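# Four arms sort stickered items into matching color containers

## Task

Put every item into the container whose color matches the color of the sticker on that item.

## Robot and tools

Setup: four identical i2rt Big YAM arms, named arm1, arm2, arm3 and arm4. Each has six revolute joints, a two-finger gripper and a wrist camera. Four fixed room cameras also watch the scene: cam_room_a1, cam_room_a2, cam_room_b1 and cam_room_b2. A hand reaches roughly 1.0 m from its joint1 axis.

Feet in the scene frame (m), with quaternion wxyz. Each foot faces along its own +x.
- arm1: (-0.644, +1.377, +0.914), (+0.682, +0.007, +0.004, +0.731)
- arm2: (-0.655, -0.555, +0.928), (+0.747, +0.002, +0.000, -0.665)
- arm3: (+0.651, -1.332, +0.868), (+0.663, -0.004, -0.006, -0.748)
- arm4: (+0.648, +0.477, +0.879), (+0.687, +0.001, +0.003, +0.727)

Frames: there is a single shared scene frame. Its origin is on the floor and +z is up. The reported "hand" is the point between the finger pads, about 1 cm behind the tips. The fingers point along the hand's +z axis and open and close along its y axis. "hand_target" is where the hand would be at the joint targets currently held. The printed hand position can be off, more so at long reach.

move: one action for any subset of the arms. Keys are arm1 to arm4 plus the optional "cameras". An arm you leave out gets no new command. Each arm's object may contain:
- "joints": absolute targets by name, in radians, plus gripper_m in metres. Ranges and done tolerances:
  - joint1_rad -2.879..2.879 (±0.045): yaw about the foot, positive is counter-clockwise from above, 0 points along the foot's +x.
  - joint2_rad 0..3.141 (±0.14): shoulder. At 0 the upper arm points back; larger values raise it and swing it forward.
  - joint3_rad 0..3.019 (±0.09): elbow. 0 is folded; larger values open it.
  - joint4_rad -1.692..1.57 (±0.055): hand pitch, positive tips the fingers up.
  - joint5_rad -1.57..1.57 (±0.03): sideways swing, positive goes to the arm's right.
  - joint6_rad -2.094..2.094 (±0.035): roll, positive is clockwise seen from behind.
  - gripper_m 0..0.093 (±0.003): the gap between the fingertips.
- "target": an absolute hand pose [x, y, z, qw, qx, qy, qz] in the scene frame (metres plus a unit quaternion). The hand moves in a straight line from its current hand_target toward it. If you send target, joints may contain only gripper_m; otherwise the call is refused.
- "speed": the top speed of that path in m/s, 0.002..0.5, default 0.25. Turning is capped at twice this number in rad/s. Speed without target is refused.
All motions in one action start together. All hand paths in an action finish together, paced by the slowest. Each path lasts 0.5 to 10 s, and no action lasts more than 15 s. The controller clips the commanded pose to within 100 mm and 20° of the measured pose, and solves position first. Expect the hand to end 1 cm or more off its pose, and to overshoot the speed near full stretch. Paths do not avoid objects or other arms. "cameras" lists the images to return: omitted or ["all"] gives every camera, [] gives none. An unknown key makes the call invalid, and an out-of-range value makes it refused. After a refusal, later move, wait and finished_scene calls in the same reply are skipped.

wait: {"seconds": 0..10, "cameras"}. It commands nothing and returns the state and images.
zoom_image: {"camera", "region": [x0, y0, x1, y1]} in pixels of that camera's latest image, at most 504x504. Only cameras included in the newest images can be zoomed.
read_manual: returns the URDF licence texts only.
finished_scene: {"scene": n} ends the current scene. This is final, and the goal must still hold afterward without the robots. Calls after it in the same reply act on the next scene.

Result lines:
- "move": each moved arm, with "done" or its worst status.
- joint_status and hand_status: how the last accepted action ended.
  - off_target: came to rest short of the target, possibly still pushing.
  - time_out: that arm's joints hold nearby targets and keep pushing, with on_its_own listing the unfinished joints. Send a joint its reported position to relieve the push.
  - not_followed: a self or inter-arm collision check withheld the joint targets. "pose unreachable" is the same for a hand target. The arm may keep retrying until you send new targets.
- on_its_own: motion you did not command in this call. "held at" there is the target, not the reading.
- "as last shown": lists arms that were not commanded. Their status reads "not commanded".
- Joint velocities: in rad/s, with the gripper in m/s. "within noise" means the arm is still.
- Joint torques: in N m, joint order. They include gravity, carry offsets and noise, and joints 3 and 4 wrap at ±28.
- "pictures": names the images in order. Frames can trail the state slightly.

Grip: gripper_m reads up to 0.005 below a firmly held hard part, sometimes up to 0.002 above it. Closed on nothing it reads 0.000 to 0.003. For a firm hold, command about 0.005 below the width at first contact, deeper for small, round or soft items. Soft items crush further as the target gets smaller. To release, command well above the reading. The force limit is about 50 to 64 N per pad.

Hazards:
- Do not drop items, release them while moving, slam, or knock anything off the work area or to the floor. That ends the scene.
- Hard pressing between two arms ends the scene. Closing one gripper on another arm's fingers counts as such a press. Fingers, housings and wrist cameras can still collide despite the check.
- Arms push without stopping on contact. Sustained pushing, holding loads or stretched postures heat the motors. A MOTOR HOT line appears at 85 °C. At 100 °C the arm goes limp and drops whatever it holds for 30 to 60 s, and the affected keys read limit_stop_at_motor_heat; resend their targets afterward.
- Loose objects may get brief random pushes.
- The simulation keeps running while you compose replies, so short replies help.
- Smooth, low-effort motion is preferred.

Each tool is called by a JSON object that holds its "op" and its "data".

## Session

{"op": "move", "data": {}}

Scene clock: 0.00 s.
Joint torques (N m): no reading
Motor temperatures (°C): arm1=[22 24 25 23 21 21 21] | arm2=[24 24 24 22 22 20 23] | arm3=[24 24 23 24 24 23 23] | arm4=[23 21 22 22 25 21 24]
Heat: arm1: hottest joint3_rad 25 °C; arm2: hottest joint1_rad 24 °C; arm3: hottest joint1_rad 24 °C; arm4: hottest joint5_rad 25 °C.
Joint velocities: within noise
arm1.joint_positions: joint1_rad=-0.126 joint2_rad=+0.534 joint3_rad=+1.403 joint4_rad=-1.611 joint5_rad=-0.026 joint6_rad=-0.127 gripper_m=+0.09396
arm1.joint_status: not commanded
arm1.hand: x=-0.6307 y=+1.5344 z=+1.4214 quat_wxyz=(-0.298, +0.671, -0.622, -0.272) (m; scene frame)
arm1.hand_target: x=-0.6306 y=+1.5327 z=+1.4326 quat_wxyz=(-0.308, +0.666, -0.618, -0.280) (m; scene frame)
arm1.hand_status: not commanded
arm2.joint_positions: joint1_rad=-0.045 joint2_rad=+0.390 joint3_rad=+1.428 joint4_rad=-1.186 joint5_rad=+0.166 joint6_rad=-0.774 gripper_m=+0.09396
arm2.joint_status: not commanded
arm2.hand: x=-0.6756 y=-0.6916 z=+1.5578 quat_wxyz=(-0.217, -0.319, -0.688, +0.615) (m; scene frame)
arm2.hand_target: x=-0.6760 y=-0.6854 z=+1.5652 quat_wxyz=(-0.221, -0.317, -0.681, +0.622) (m; scene frame)
arm2.hand_status: not commanded
arm3.joint_positions: joint1_rad=+0.075 joint2_rad=+0.276 joint3_rad=+1.523 joint4_rad=-1.599 joint5_rad=-0.185 joint6_rad=-0.597 gripper_m=+0.09396
arm3.joint_status: not commanded
arm3.hand: x=+0.6803 y=-1.3506 z=+1.4452 quat_wxyz=(-0.326, -0.350, -0.735, +0.481) (m; scene frame)
arm3.hand_target: x=+0.6804 y=-1.3484 z=+1.4507 quat_wxyz=(-0.328, -0.347, -0.731, +0.487) (m; scene frame)
arm3.hand_status: not commanded
arm4.joint_positions: joint1_rad=+0.109 joint2_rad=+0.555 joint3_rad=+1.556 joint4_rad=-1.251 joint5_rad=+0.178 joint6_rad=-0.775 gripper_m=+0.09396
arm4.joint_status: not commanded
arm4.hand: x=+0.6522 y=+0.6599 z=+1.5276 quat_wxyz=(-0.572, +0.731, -0.297, -0.221) (m; scene frame)
arm4.hand_target: x=+0.6531 y=+0.6547 z=+1.5360 quat_wxyz=(-0.580, +0.725, -0.296, -0.226) (m; scene frame)
arm4.hand_status: not commanded
pictures: arm1_cam_wrist, arm2_cam_wrist, arm3_cam_wrist, arm4_cam_wrist, cam_room_a1, cam_room_a2, cam_room_b1, cam_room_b2
Images, in order (width x height): arm1_cam_wrist 672x504, arm2_cam_wrist 672x504, arm3_cam_wrist 672x504, arm4_cam_wrist 672x504, cam_room_a1 672x504, cam_room_a2 672x504, cam_room_b1 672x504, cam_room_b2 672x504.

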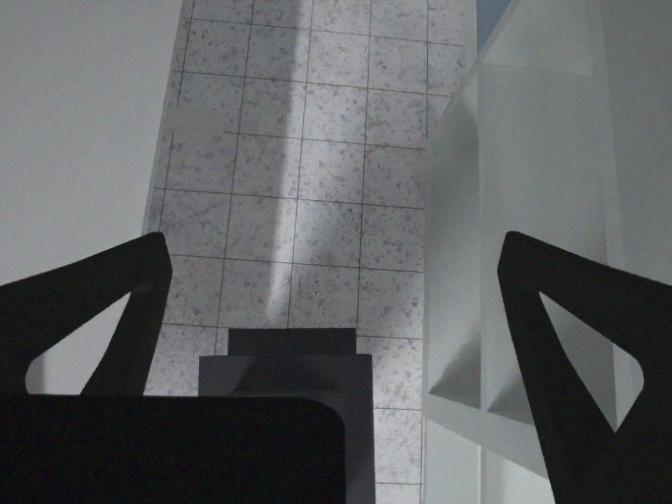

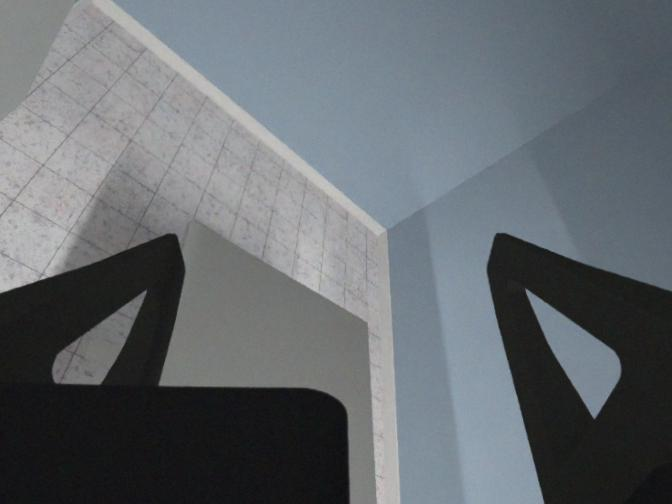

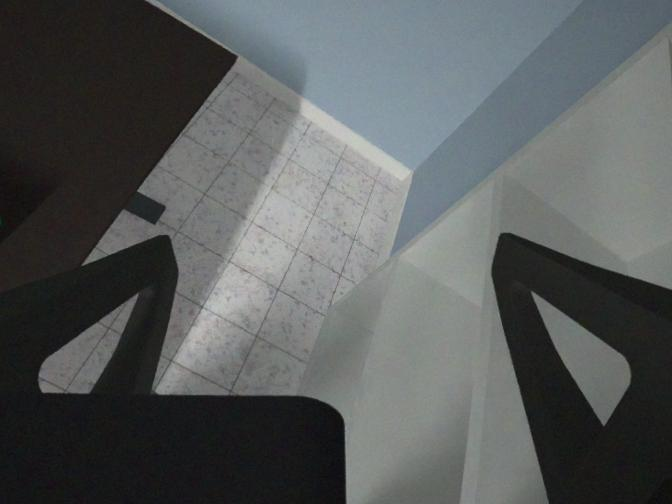

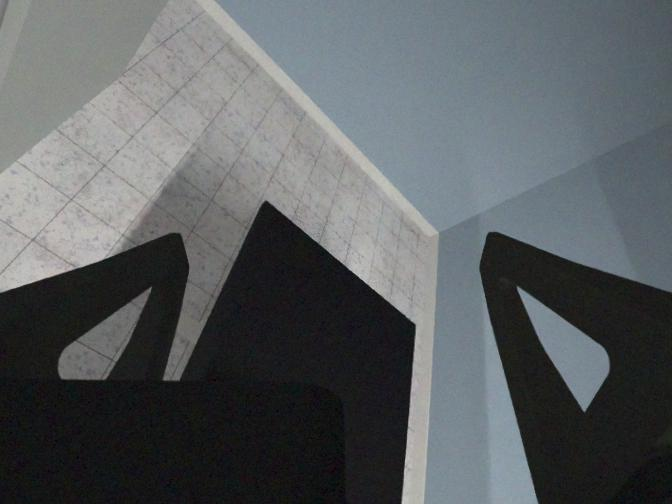

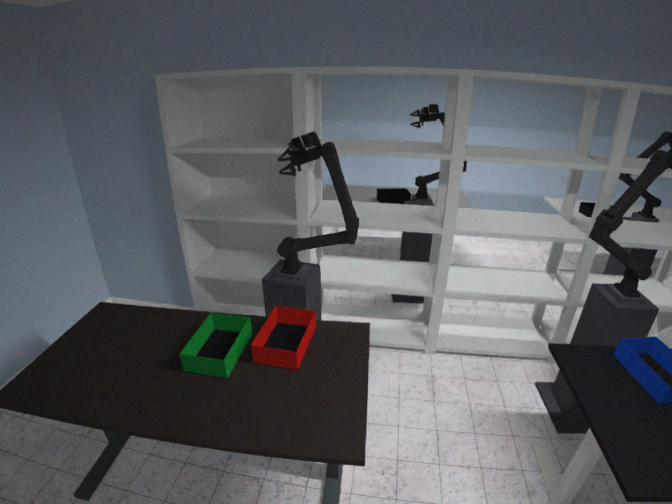

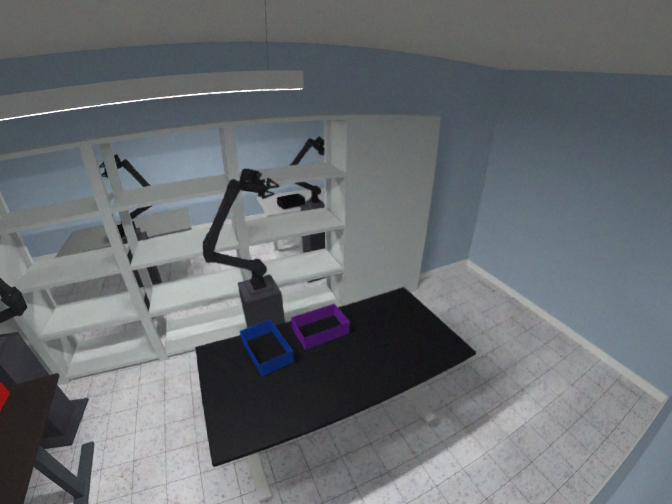

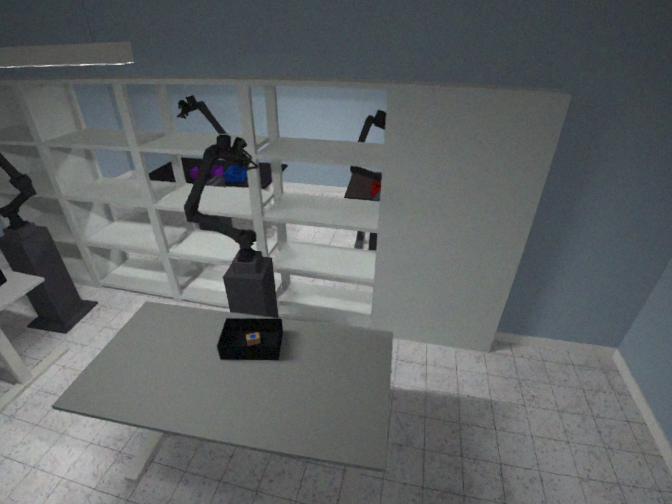

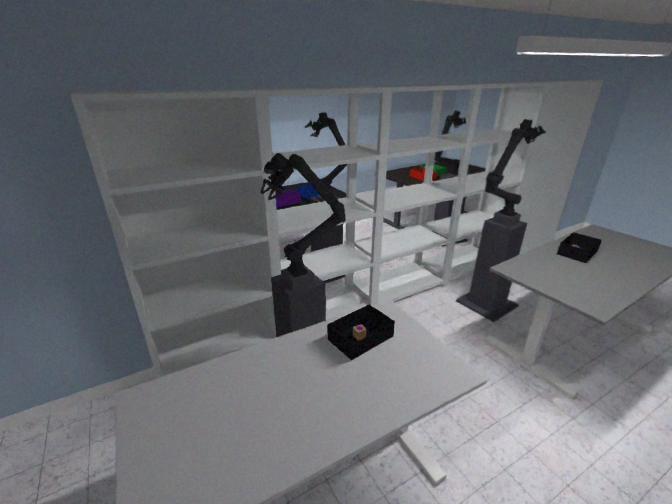

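{"op": "zoom_image", "data": {"camera": "cam_room_b2", "region": [310, 280, 420, 370]}}

{"op": "zoom_image", "data": {"camera": "cam_room_b1", "region": [200, 300, 310, 380]}}

{"op": "zoom_image", "data": {"camera": "cam_room_b2", "region": [60, 60, 564, 400]}}

{"op": "zoom_image", "data": {"camera": "cam_room_a1", "region": [150, 50, 654, 400]}}

{"op": "zoom_image", "data": {"camera": "cam_room_a2", "region": [0, 80, 480, 400]}}

{"op": "zoom_image", "data": {"camera": "cam_room_b1", "region": [0, 70, 480, 400]}}

Scaled by 4.582.

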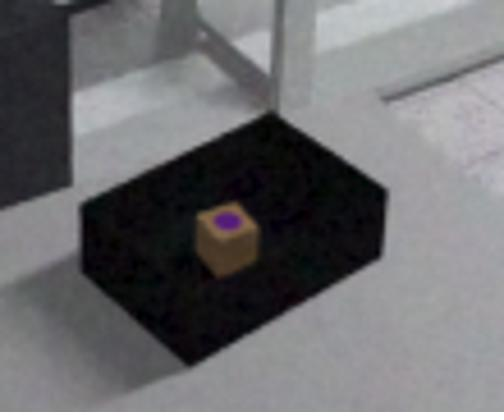

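Scaled by 4.582.

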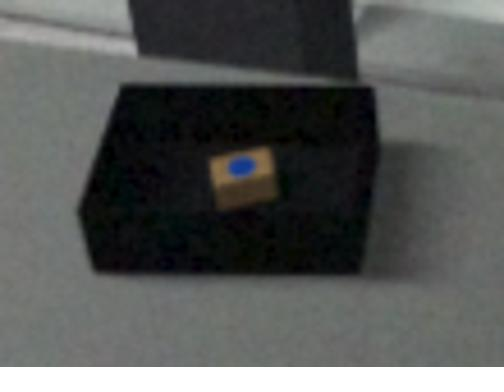

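Scaled by 1.000.

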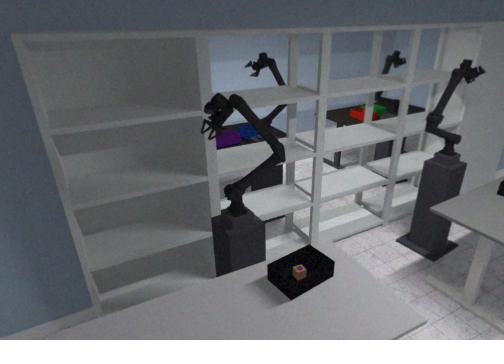

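Scaled by 1.000.

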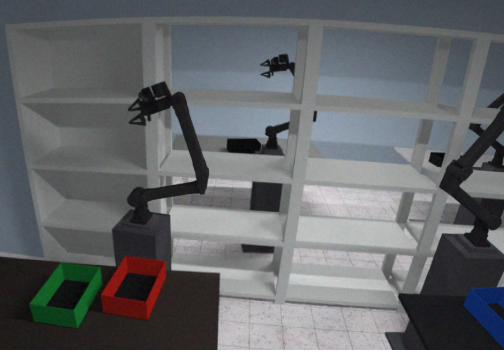

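Scaled by 1.050.

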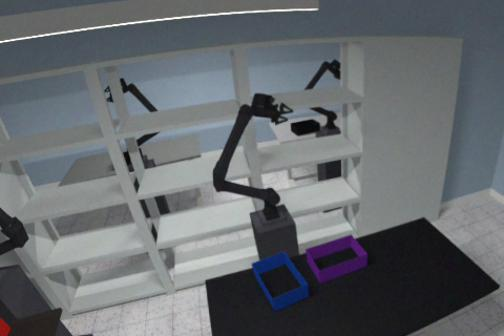

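Scaled by 1.050.

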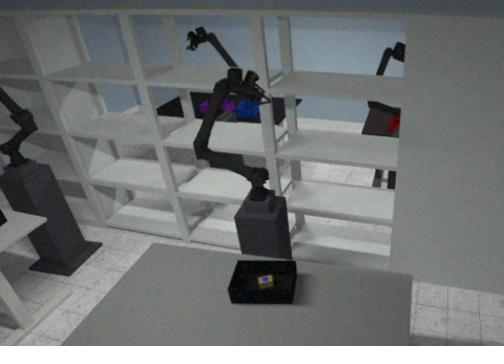

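{"op": "move", "data": {"arm1": {"joints":{"joint1_rad":1.5,"joint2_rad":0.9,"joint3_rad":1.3,"joint4_rad":-1.65,"joint5_rad":0,"joint6_rad":0}}, "arm2": {"joints":{"joint1_rad":-1.69,"joint2_rad":0.9,"joint3_rad":1.3,"joint4_rad":-1.65,"joint5_rad":0,"joint6_rad":0}}, "arm4": {"joints":{"joint1_rad":-1.62,"joint2_rad":0.9,"joint3_rad":1.3,"joint4_rad":-1.65,"joint5_rad":0,"joint6_rad":0}}}}

Scene clock: 42.60 s.
Joint torques (N m): arm1=[-1.03 -1.73 12.21 0.77 0.12 0.08] | arm2=[0.32 -5.89 11.38 0.83 -0.03 0.2] | arm3=[1.26 10.23 5.3 1.96 -0.05 -0.01] | arm4=[0.67 -4.13 10.45 0.13 0.06 0.15]
Motor temperatures (°C): arm1=[22 24 28 24 21 21 21] | arm2=[24 25 27 23 22 20 23] | arm3=[24 25 24 24 24 23 23] | arm4=[23 22 26 22 25 21 24]
Heat: arm1: hottest joint3_rad 28 °C; arm2: hottest joint3_rad 27 °C; arm3: hottest joint2_rad 25 °C; arm4: hottest joint3_rad 26 °C.
move: arm1 done; arm2 done; arm4 done
Joint velocities: within noise
arm1.joint_positions: joint1_rad=+1.495 joint2_rad=+0.911 joint3_rad=+1.279 joint4_rad=-1.642 joint5_rad=-0.002 joint6_rad=-0.007 gripper_m=+0.09398
arm1.joint_status: all done
arm1.hand: x=-0.9095 y=+1.3785 z=+1.2919 quat_wxyz=(-0.002, +0.988, +0.000, -0.156) (m; scene frame)
arm1.hand_target: x=-0.9067 y=+1.3772 z=+1.3029 quat_wxyz=(-0.001, +0.986, -0.001, -0.167) (m; scene frame)
arm1.hand_status: not commanded
arm2.joint_positions: joint1_rad=-1.686 joint2_rad=+0.911 joint3_rad=+1.295 joint4_rad=-1.637 joint5_rad=+0.001 joint6_rad=-0.014 gripper_m=+0.09397
arm2.joint_status: all done
arm2.hand: x=-0.9301 y=-0.5563 z=+1.3084 quat_wxyz=(+0.003, -0.988, -0.008, +0.157) (m; scene frame)
arm2.hand_target: x=-0.9247 y=-0.5554 z=+1.3126 quat_wxyz=(+0.002, -0.987, +0.001, +0.159) (m; scene frame)
arm2.hand_status: not commanded
arm3: as last shown
arm4.joint_positions: joint1_rad=-1.616 joint2_rad=+0.903 joint3_rad=+1.271 joint4_rad=-1.638 joint5_rad=+0.001 joint6_rad=-0.013 gripper_m=+0.09398
arm4.joint_status: all done
arm4.hand: x=+0.9196 y=+0.4810 z=+1.2503 quat_wxyz=(-0.147, +0.012, -0.989, +0.002) (m; scene frame)
arm4.hand_target: x=+0.9186 y=+0.4802 z=+1.2627 quat_wxyz=(-0.158, +0.004, -0.988, +0.001) (m; scene frame)
arm4.hand_status: not commanded
pictures: arm1_cam_wrist, arm2_cam_wrist, arm3_cam_wrist, arm4_cam_wrist, cam_room_a1, cam_room_a2, cam_room_b1, cam_room_b2
Images, in order (width x height): arm1_cam_wrist 672x504, arm2_cam_wrist 672x504, arm3_cam_wrist 672x504, arm4_cam_wrist 672x504, cam_room_a1 672x504, cam_room_a2 672x504, cam_room_b1 672x504, cam_room_b2 672x504.

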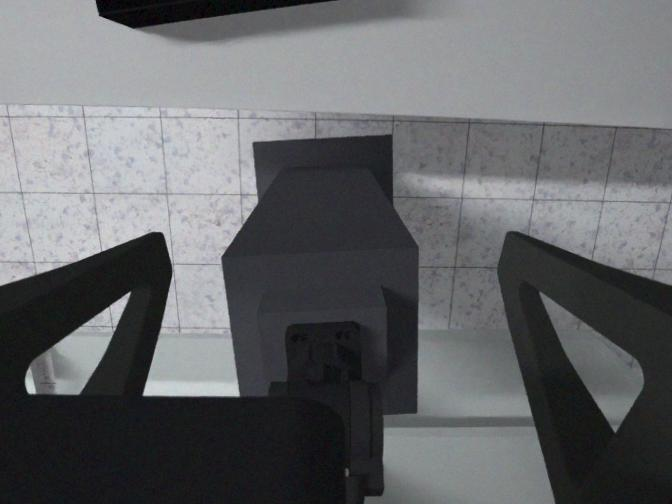

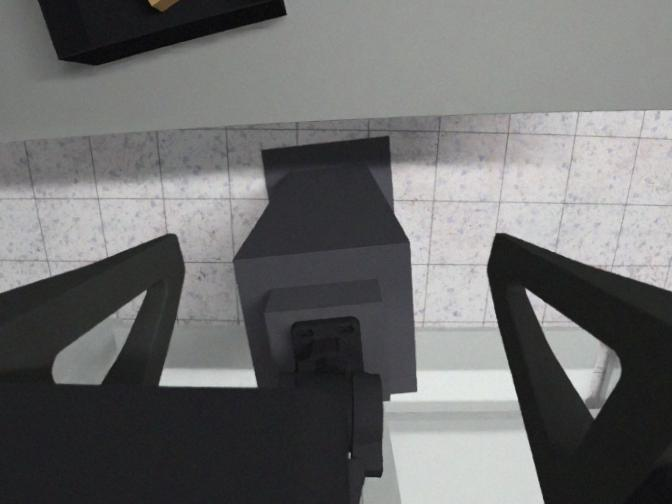

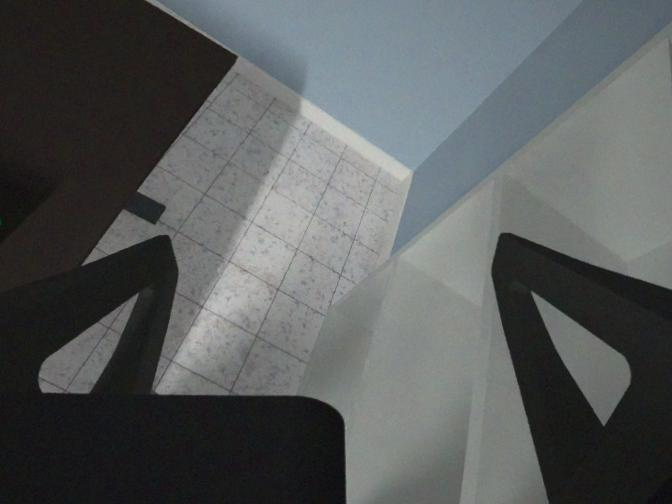

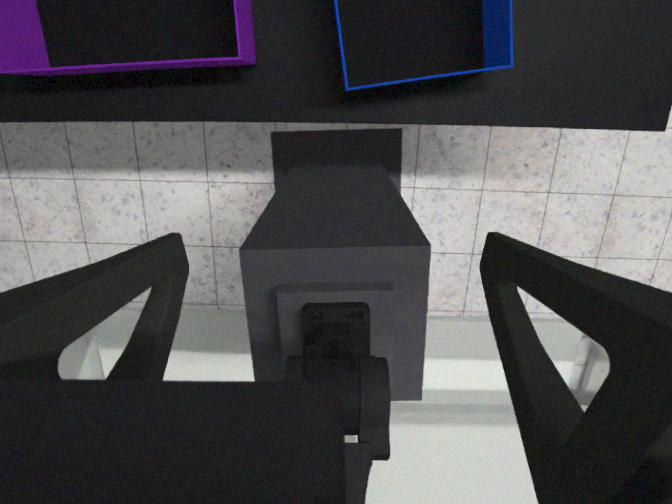

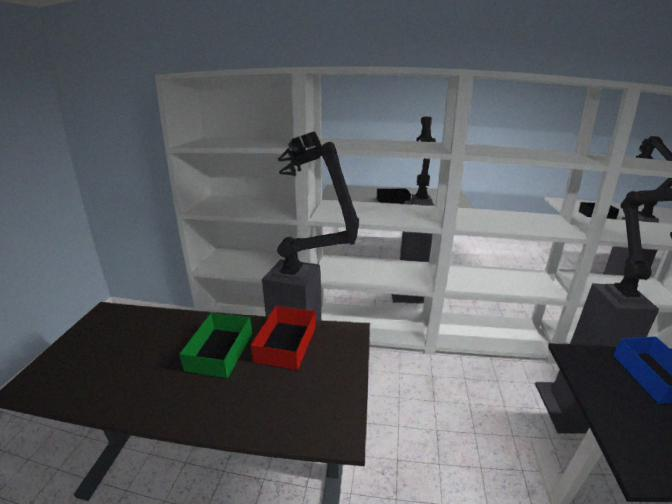

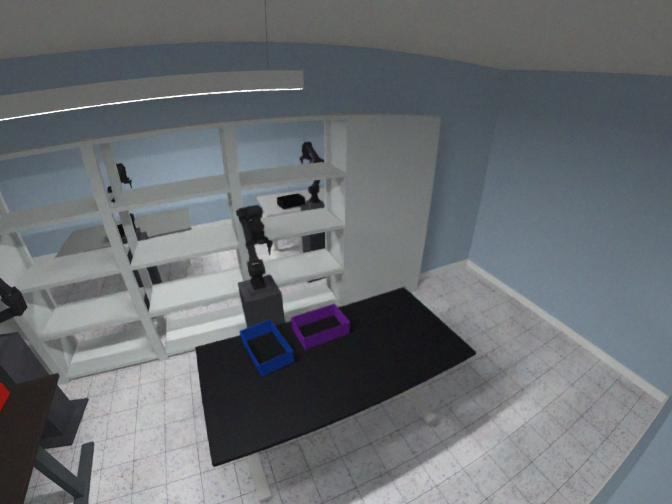

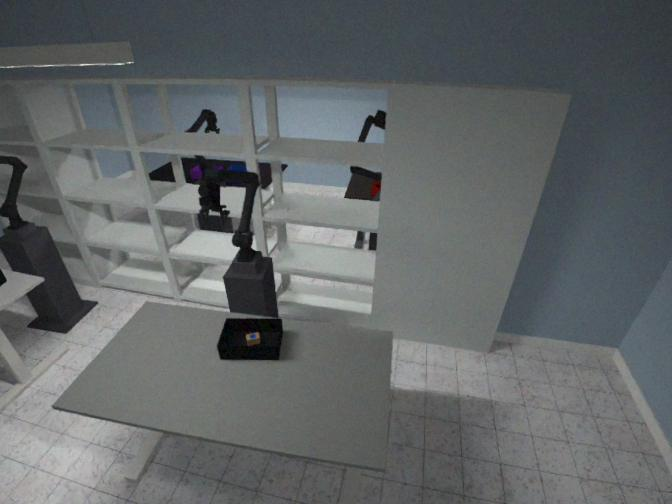

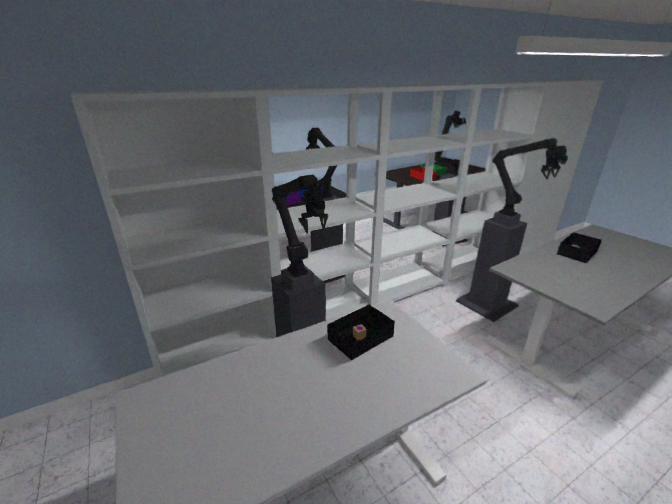

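{"op": "move", "data": {"arm1": {"target":[-1.12,1.36,1.25,0,0.988,0,-0.156]}, "arm2": {"target":[-1.12,-0.6,1.25,0,0.988,0,-0.156]}, "arm4": {"target":[1.12,0.48,1.25,-0.156,0,-0.988,0]}}}

Scene clock: 49.67 s.
Joint torques (N m): arm1=[-0.91 -9.52 16.54 1.25 0.14 0.11] | arm2=[1.32 -12.1 16.51 1.66 0.17 0.2] | arm3=[1.2 10.17 5.35 1.98 -0.05 -0.02] | arm4=[0.03 -11.99 12.46 0.64 -0.03 0.18]
Motor temperatures (°C): arm1=[22 24 29 23 21 21 21] | arm2=[24 25 27 22 22 20 23] | arm3=[24 25 24 24 24 23 23] | arm4=[23 22 26 22 25 21 24]
Heat: arm1: hottest joint3_rad 29 °C; arm2: hottest joint3_rad 27 °C; arm3: hottest joint2_rad 25 °C; arm4: hottest joint3_rad 26 °C.
move: arm1 off_target; arm2 off_target; arm4 off_target
Joint velocities: within noise
arm1.joint_positions: joint1_rad=+1.530 joint2_rad=+1.419 joint3_rad=+1.477 joint4_rad=-1.410 joint5_rad=+0.006 joint6_rad=+0.029 gripper_m=+0.09398
arm1.joint_status: not commanded
arm1.hand: x=-1.1052 y=+1.3652 z=+1.2188 quat_wxyz=(-0.001, +0.993, -0.001, -0.117) (m; scene frame)
arm1.hand_target: x=-1.1181 y=+1.3600 z=+1.2499 quat_wxyz=(+0.000, +0.988, +0.000, -0.156) (m; scene frame)
arm1.hand_status: off_target (0.035 m and 4.5 deg from the pose sent, 0.215 m and 0.2 deg at the start)
arm2.joint_positions: joint1_rad=-1.590 joint2_rad=+1.350 joint3_rad=+1.409 joint4_rad=-1.375 joint5_rad=+0.026 joint6_rad=+0.087 gripper_m=+0.09397
arm2.joint_status: not commanded
arm2.hand: x=-1.1024 y=-0.5952 z=+1.2268 quat_wxyz=(+0.003, -0.992, -0.004, +0.127) (m; scene frame)
arm2.hand_target: x=-1.1185 y=-0.5999 z=+1.2499 quat_wxyz=(+0.000, -0.988, +0.000, +0.156) (m; scene frame)
arm2.hand_status: off_target (0.029 m and 3.4 deg from the pose sent, 0.203 m and 0.9 deg at the start)
arm3: as last shown
arm4.joint_positions: joint1_rad=-1.616 joint2_rad=+1.386 joint3_rad=+1.581 joint4_rad=-1.500 joint5_rad=+0.001 joint6_rad=-0.010 gripper_m=+0.09398
arm4.joint_status: not commanded
arm4.hand: x=+1.1078 y=+0.4830 z=+1.2291 quat_wxyz=(-0.130, +0.011, -0.991, +0.002) (m; scene frame)
arm4.hand_target: x=+1.1189 y=+0.4799 z=+1.2499 quat_wxyz=(-0.156, +0.000, -0.988, +0.000) (m; scene frame)
arm4.hand_status: off_target (0.024 m and 3.2 deg from the pose sent, 0.200 m and 1.7 deg at the start)
pictures: arm1_cam_wrist, arm2_cam_wrist, arm3_cam_wrist, arm4_cam_wrist, cam_room_a1, cam_room_a2, cam_room_b1, cam_room_b2
Images, in order (width x height): arm1_cam_wrist 672x504, arm2_cam_wrist 672x504, arm3_cam_wrist 672x504, arm4_cam_wrist 672x504, cam_room_a1 672x504, cam_room_a2 672x504, cam_room_b1 672x504, cam_room_b2 672x504.

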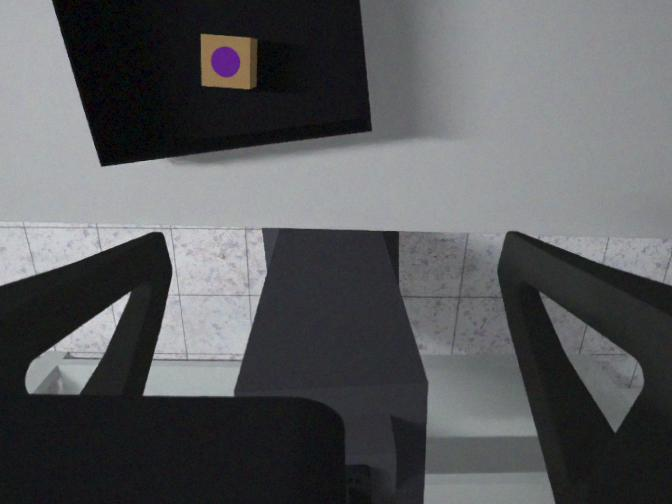

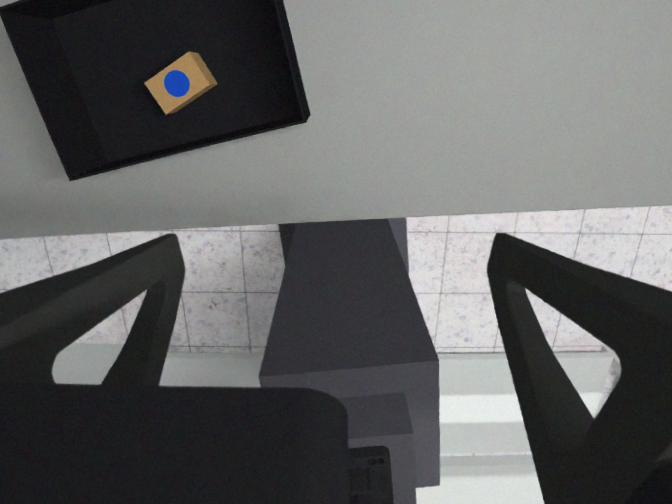

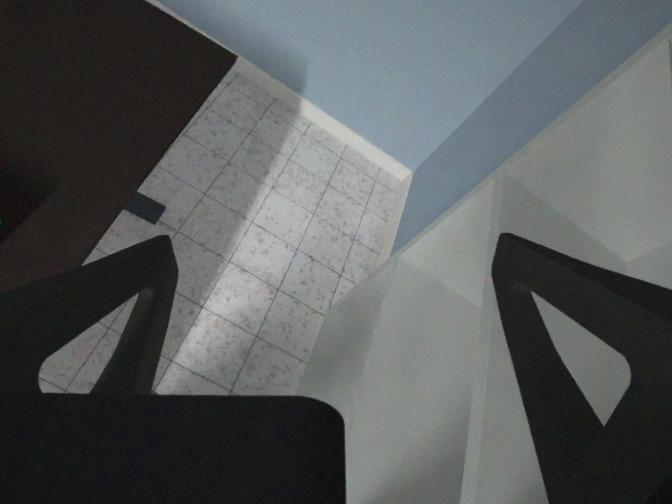

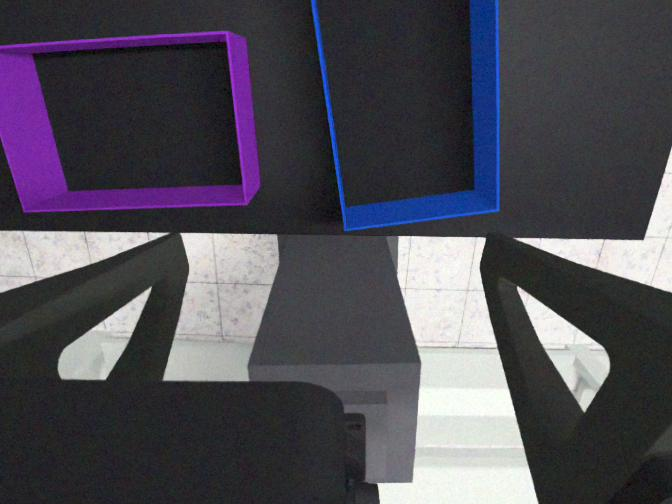

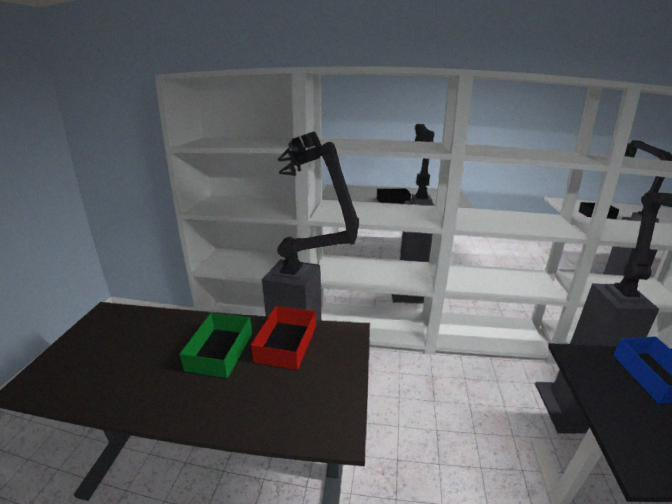

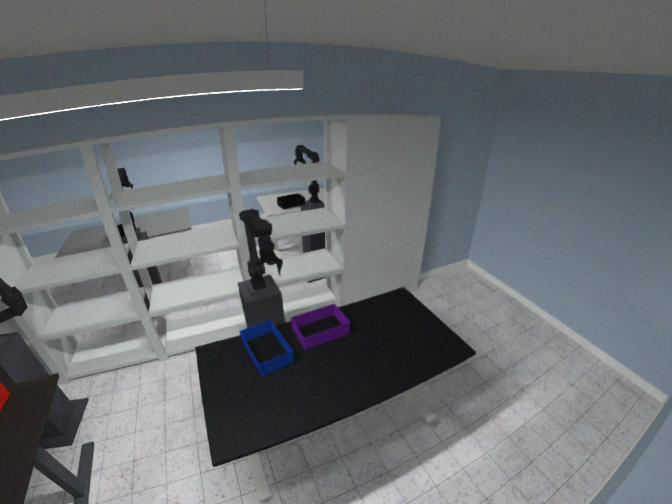

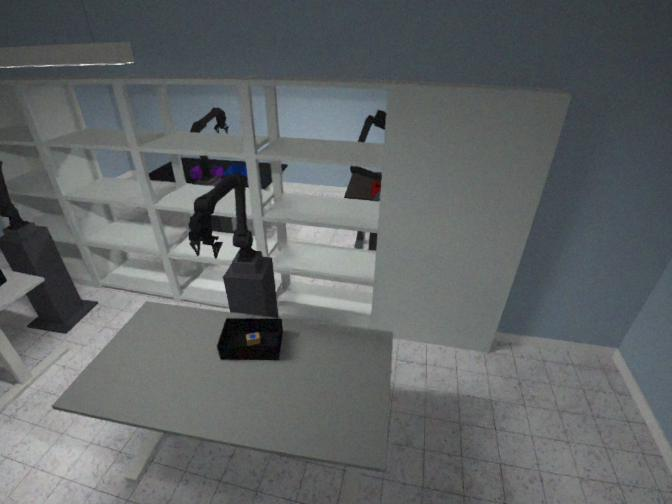

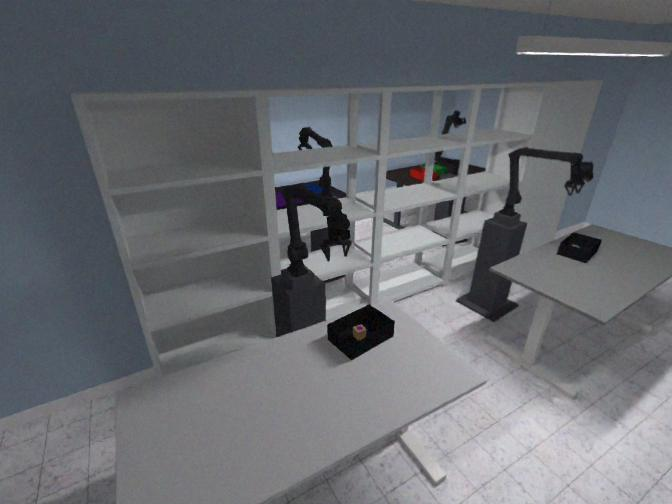

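{"op": "move", "data": {"arm1": {"target":[-1.217,1.25,1.03,0,1,0,0]}, "arm2": {"target":[-1.203,-0.757,1.03,0,0.903,-0.431,0]}, "arm4": {"joints":{"joint1_rad":1.5,"joint2_rad":0.5,"joint3_rad":1.5,"joint4_rad":-1.2}}, "cameras": ["arm1_cam_wrist","arm2_cam_wrist","arm4_cam_wrist"]}}

{"op": "move", "data": {"arm4": {"joints":{"joint1_rad":1.0}}, "cameras": ["arm4_cam_wrist","cam_room_b1","cam_room_b2"]}}

{"op": "move", "data": {"arm4": {"joints":{"joint1_rad":2.1}}, "cameras": ["arm1_cam_wrist","arm2_cam_wrist","arm4_cam_wrist"]}}

Scene clock: 80.93 s.
Joint torques (N m): arm1=[-1.03 -15.68 14.83 0.51 0.01 0.1] | arm2=[1.08 -18.49 14.83 0.76 0.01 0.21] | arm3=[1.26 9.99 5.35 1.98 -0.06 0] | arm4=[1.32 6.65 5.74 1.73 0.12 0.15]
Motor temperatures (°C): arm1=[22 25 32 23 21 21 21] | arm2=[24 25 36 22 22 20 23] | arm3=[24 25 24 24 24 23 23] | arm4=[23 22 31 22 25 21 24]
Heat: arm1: hottest joint3_rad 32 °C; arm2: hottest joint3_rad 36 °C; arm3: hottest joint2_rad 25 °C; arm4: hottest joint3_rad 31 °C.
move: arm1 off_target; arm2 off_target; arm4 done
Joint velocities: within noise
arm1.joint_positions: joint1_rad=+1.712 joint2_rad=+1.943 joint3_rad=+1.611 joint4_rad=-1.314 joint5_rad=-0.005 joint6_rad=+0.208 gripper_m=+0.09398
arm1.joint_status: not commanded
arm1.hand: x=-1.1952 y=+1.2590 z=+1.0113 quat_wxyz=(-0.006, +1.000, +0.000, +0.029) (m; scene frame)
arm1.hand_target: x=-1.2155 y=+1.2502 z=+1.0306 quat_wxyz=(+0.000, +1.000, +0.000, +0.000) (m; scene frame)
arm1.hand_status: off_target (0.030 m and 3.4 deg from the pose sent, 0.248 m and 13.5 deg at the start)
arm2.joint_positions: joint1_rad=-1.341 joint2_rad=+1.899 joint3_rad=+1.571 joint4_rad=-1.274 joint5_rad=-0.001 joint6_rad=+1.228 gripper_m=+0.09398
arm2.joint_status: not commanded
arm2.hand: x=-1.1841 y=-0.7463 z=+1.0250 quat_wxyz=(+0.012, -0.904, +0.427, -0.011) (m; scene frame)
arm2.hand_target: x=-1.2020 y=-0.7566 z=+1.0303 quat_wxyz=(+0.000, -0.902, +0.431, +0.000) (m; scene frame)
arm2.hand_status: off_target (0.022 m and 2.0 deg from the pose sent, 0.274 m and 53.4 deg at the start)
arm3: as last shown
arm4.joint_positions: joint1_rad=+1.495 joint2_rad=+0.487 joint3_rad=+1.504 joint4_rad=-1.208 joint5_rad=-0.004 joint6_rad=-0.008 gripper_m=+0.09402
arm4.joint_status: all done
arm4.hand: x=+0.4898 y=+0.4824 z=+1.5259 quat_wxyz=(-0.006, +0.770, -0.004, -0.638) (m; scene frame)
arm4.hand_target: x=+0.4815 y=+0.4820 z=+1.5242 quat_wxyz=(-0.001, +0.773, -0.007, -0.635) (m; scene frame)
arm4.hand_status: not commanded
pictures: arm1_cam_wrist, arm2_cam_wrist, arm4_cam_wrist
Images, in order (width x height): arm1_cam_wrist 672x504, arm2_cam_wrist 672x504, arm4_cam_wrist 672x504.

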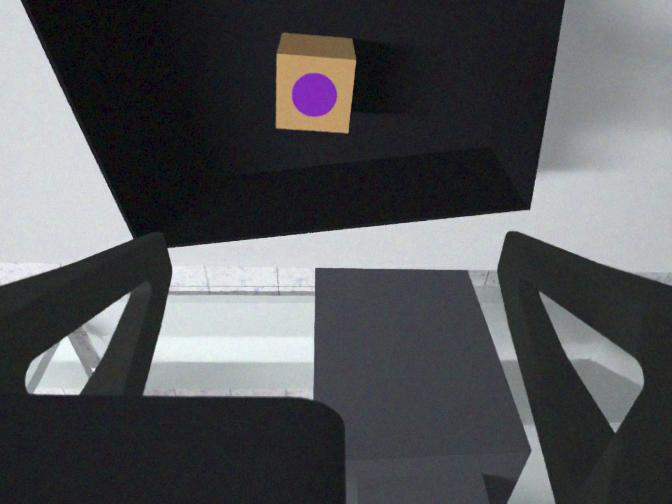

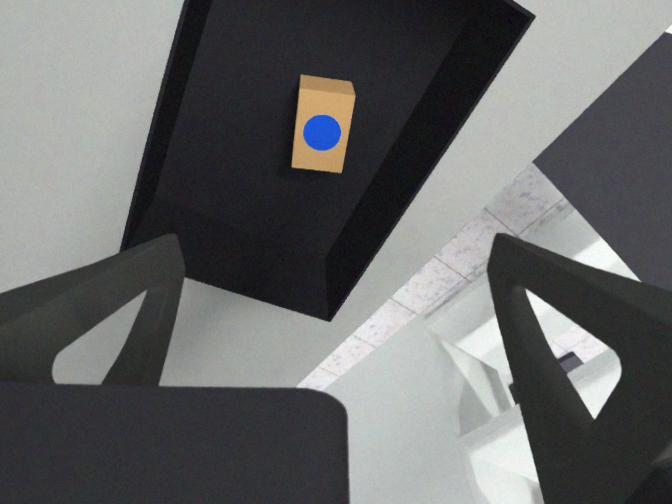

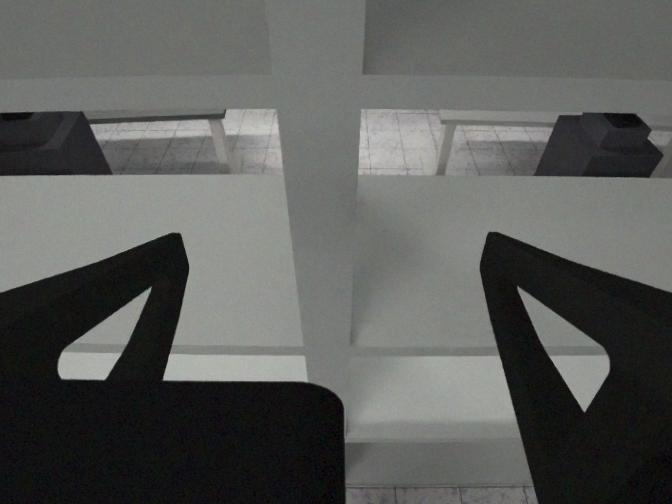

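Scene clock: 82.10 s.
Joint torques (N m): arm1=[-1.2 -15.97 14.87 0.65 0.01 0.11] | arm2=[1.2 -18.55 14.83 0.76 0.02 0.22] | arm3=[1.32 10.05 5.34 2.02 -0.04 -0.01] | arm4=[0.44 6.12 5.53 1.78 0.11 0.14]
Motor temperatures (°C): arm1=[22 25 32 23 21 21 21] | arm2=[24 25 36 22 22 20 23] | arm3=[24 25 24 24 24 23 23] | arm4=[23 22 31 22 25 21 24]
Heat: arm1: hottest joint3_rad 32 °C; arm2: hottest joint3_rad 36 °C; arm3: hottest joint2_rad 25 °C; arm4: hottest joint3_rad 31 °C.
move: arm4 done
Joint velocities: within noise
arm1, arm2, arm3: as last shown
arm2.joint_positions: joint1_rad=-1.341 joint2_rad=+1.899 joint3_rad=+1.571 joint4_rad=-1.274 joint5_rad=-0.001 joint6_rad=+1.229 gripper_m=+0.09398
arm2.hand_target: x=-1.2020 y=-0.7566 z=+1.0303 quat_wxyz=(+0.000, -0.903, +0.431, +0.000) (m; scene frame)
arm4.joint_positions: joint1_rad=+1.005 joint2_rad=+0.487 joint3_rad=+1.504 joint4_rad=-1.208 joint5_rad=-0.004 joint6_rad=-0.008 gripper_m=+0.09402
arm4.joint_status: all done
arm4.hand: x=+0.5100 y=+0.5581 z=+1.5255 quat_wxyz=(-0.160, +0.746, -0.192, -0.617) (m; scene frame)
arm4.hand_target: x=+0.5033 y=+0.5630 z=+1.5238 quat_wxyz=(-0.157, +0.747, -0.199, -0.614) (m; scene frame)
arm4.hand_status: not commanded
pictures: arm4_cam_wrist, cam_room_b1, cam_room_b2
Images, in order (width x height): arm4_cam_wrist 672x504, cam_room_b1 672x504, cam_room_b2 672x504.

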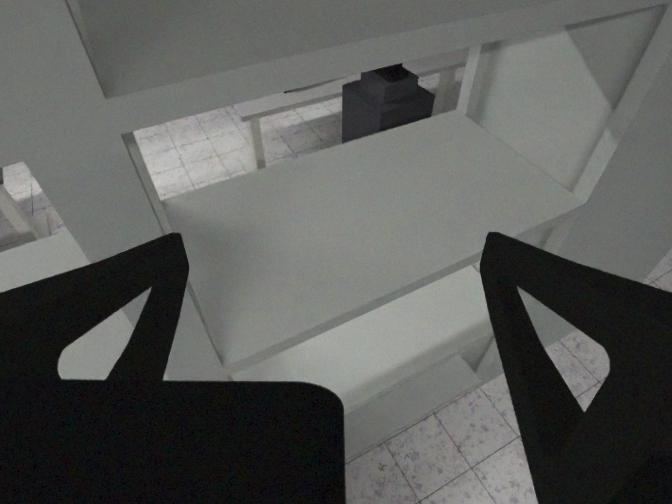

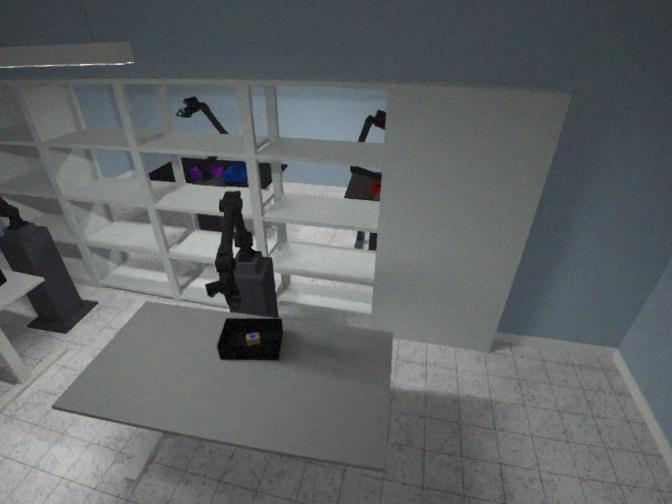

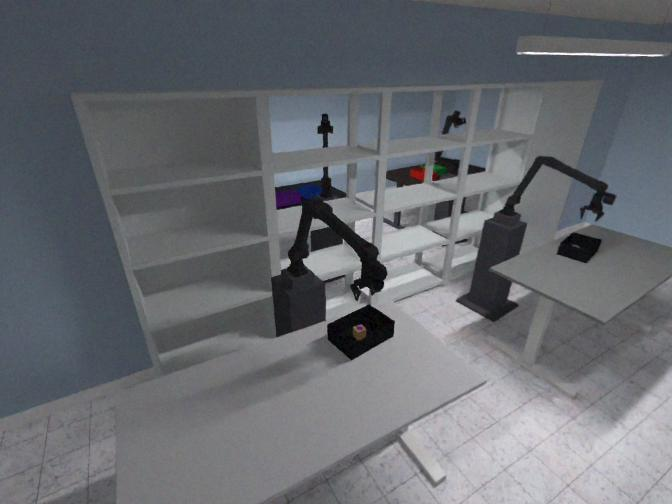

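Scene clock: 83.67 s.
Joint torques (N m): arm1=[-1.14 -15.74 14.93 0.5 0.04 0.12] | arm2=[1.14 -18.49 14.83 0.77 0.02 0.21] | arm3=[1.26 10.17 5.35 1.96 -0.05 0] | arm4=[1.14 6.53 5.61 1.78 0.15 0.16]
Motor temperatures (°C): arm1=[22 25 32 23 21 21 21] | arm2=[24 25 36 22 22 20 23] | arm3=[24 25 24 24 24 23 23] | arm4=[23 22 31 22 25 21 24]
Heat: arm1: hottest joint3_rad 32 °C; arm2: hottest joint3_rad 36 °C; arm3: hottest joint2_rad 25 °C; arm4: hottest joint3_rad 31 °C.
move: arm4 done
Joint velocities: within noise
arm1, arm2, arm3: as last shown
arm2.hand_target: x=-1.2020 y=-0.7566 z=+1.0303 quat_wxyz=(+0.000, -0.902, +0.431, +0.000) (m; scene frame)
arm4.joint_positions: joint1_rad=+2.095 joint2_rad=+0.487 joint3_rad=+1.504 joint4_rad=-1.208 joint5_rad=-0.003 joint6_rad=-0.008 gripper_m=+0.09403
arm4.joint_status: all done
arm4.hand: x=+0.5161 y=+0.3910 z=+1.5260 quat_wxyz=(+0.182, +0.736, +0.224, -0.612) (m; scene frame)
arm4.hand_target: x=+0.5096 y=+0.3858 z=+1.5244 quat_wxyz=(+0.186, +0.740, +0.222, -0.608) (m; scene frame)
arm4.hand_status: not commanded
pictures: arm1_cam_wrist, arm2_cam_wrist, arm4_cam_wrist
Images, in order (width x height): arm1_cam_wrist 672x504, arm2_cam_wrist 672x504, arm4_cam_wrist 672x504.

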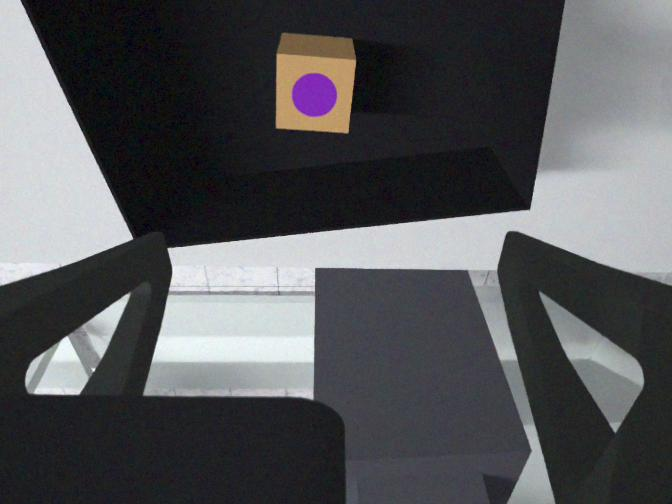

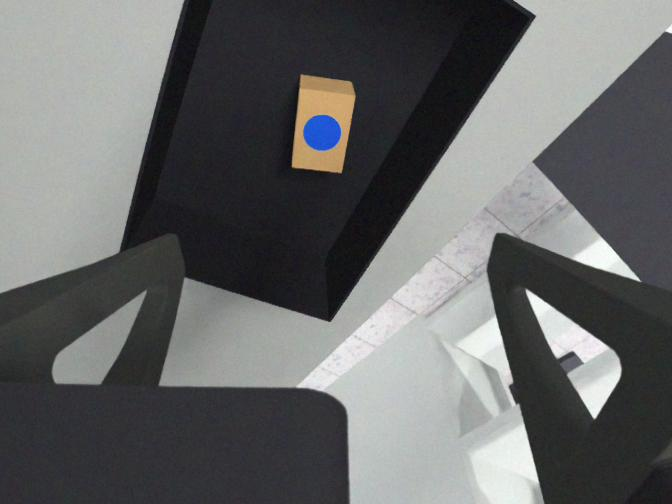

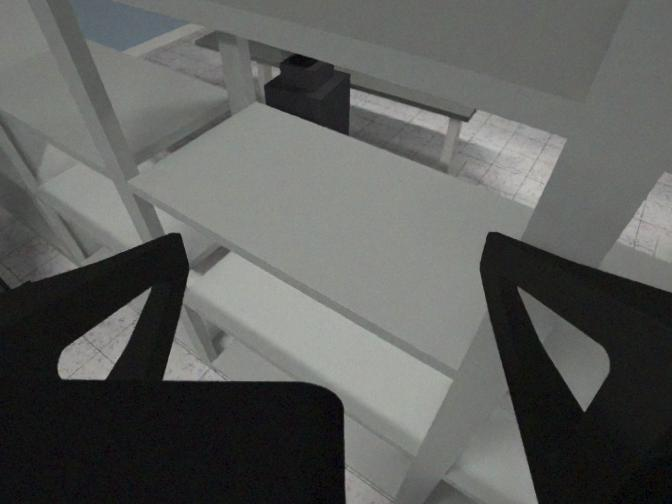

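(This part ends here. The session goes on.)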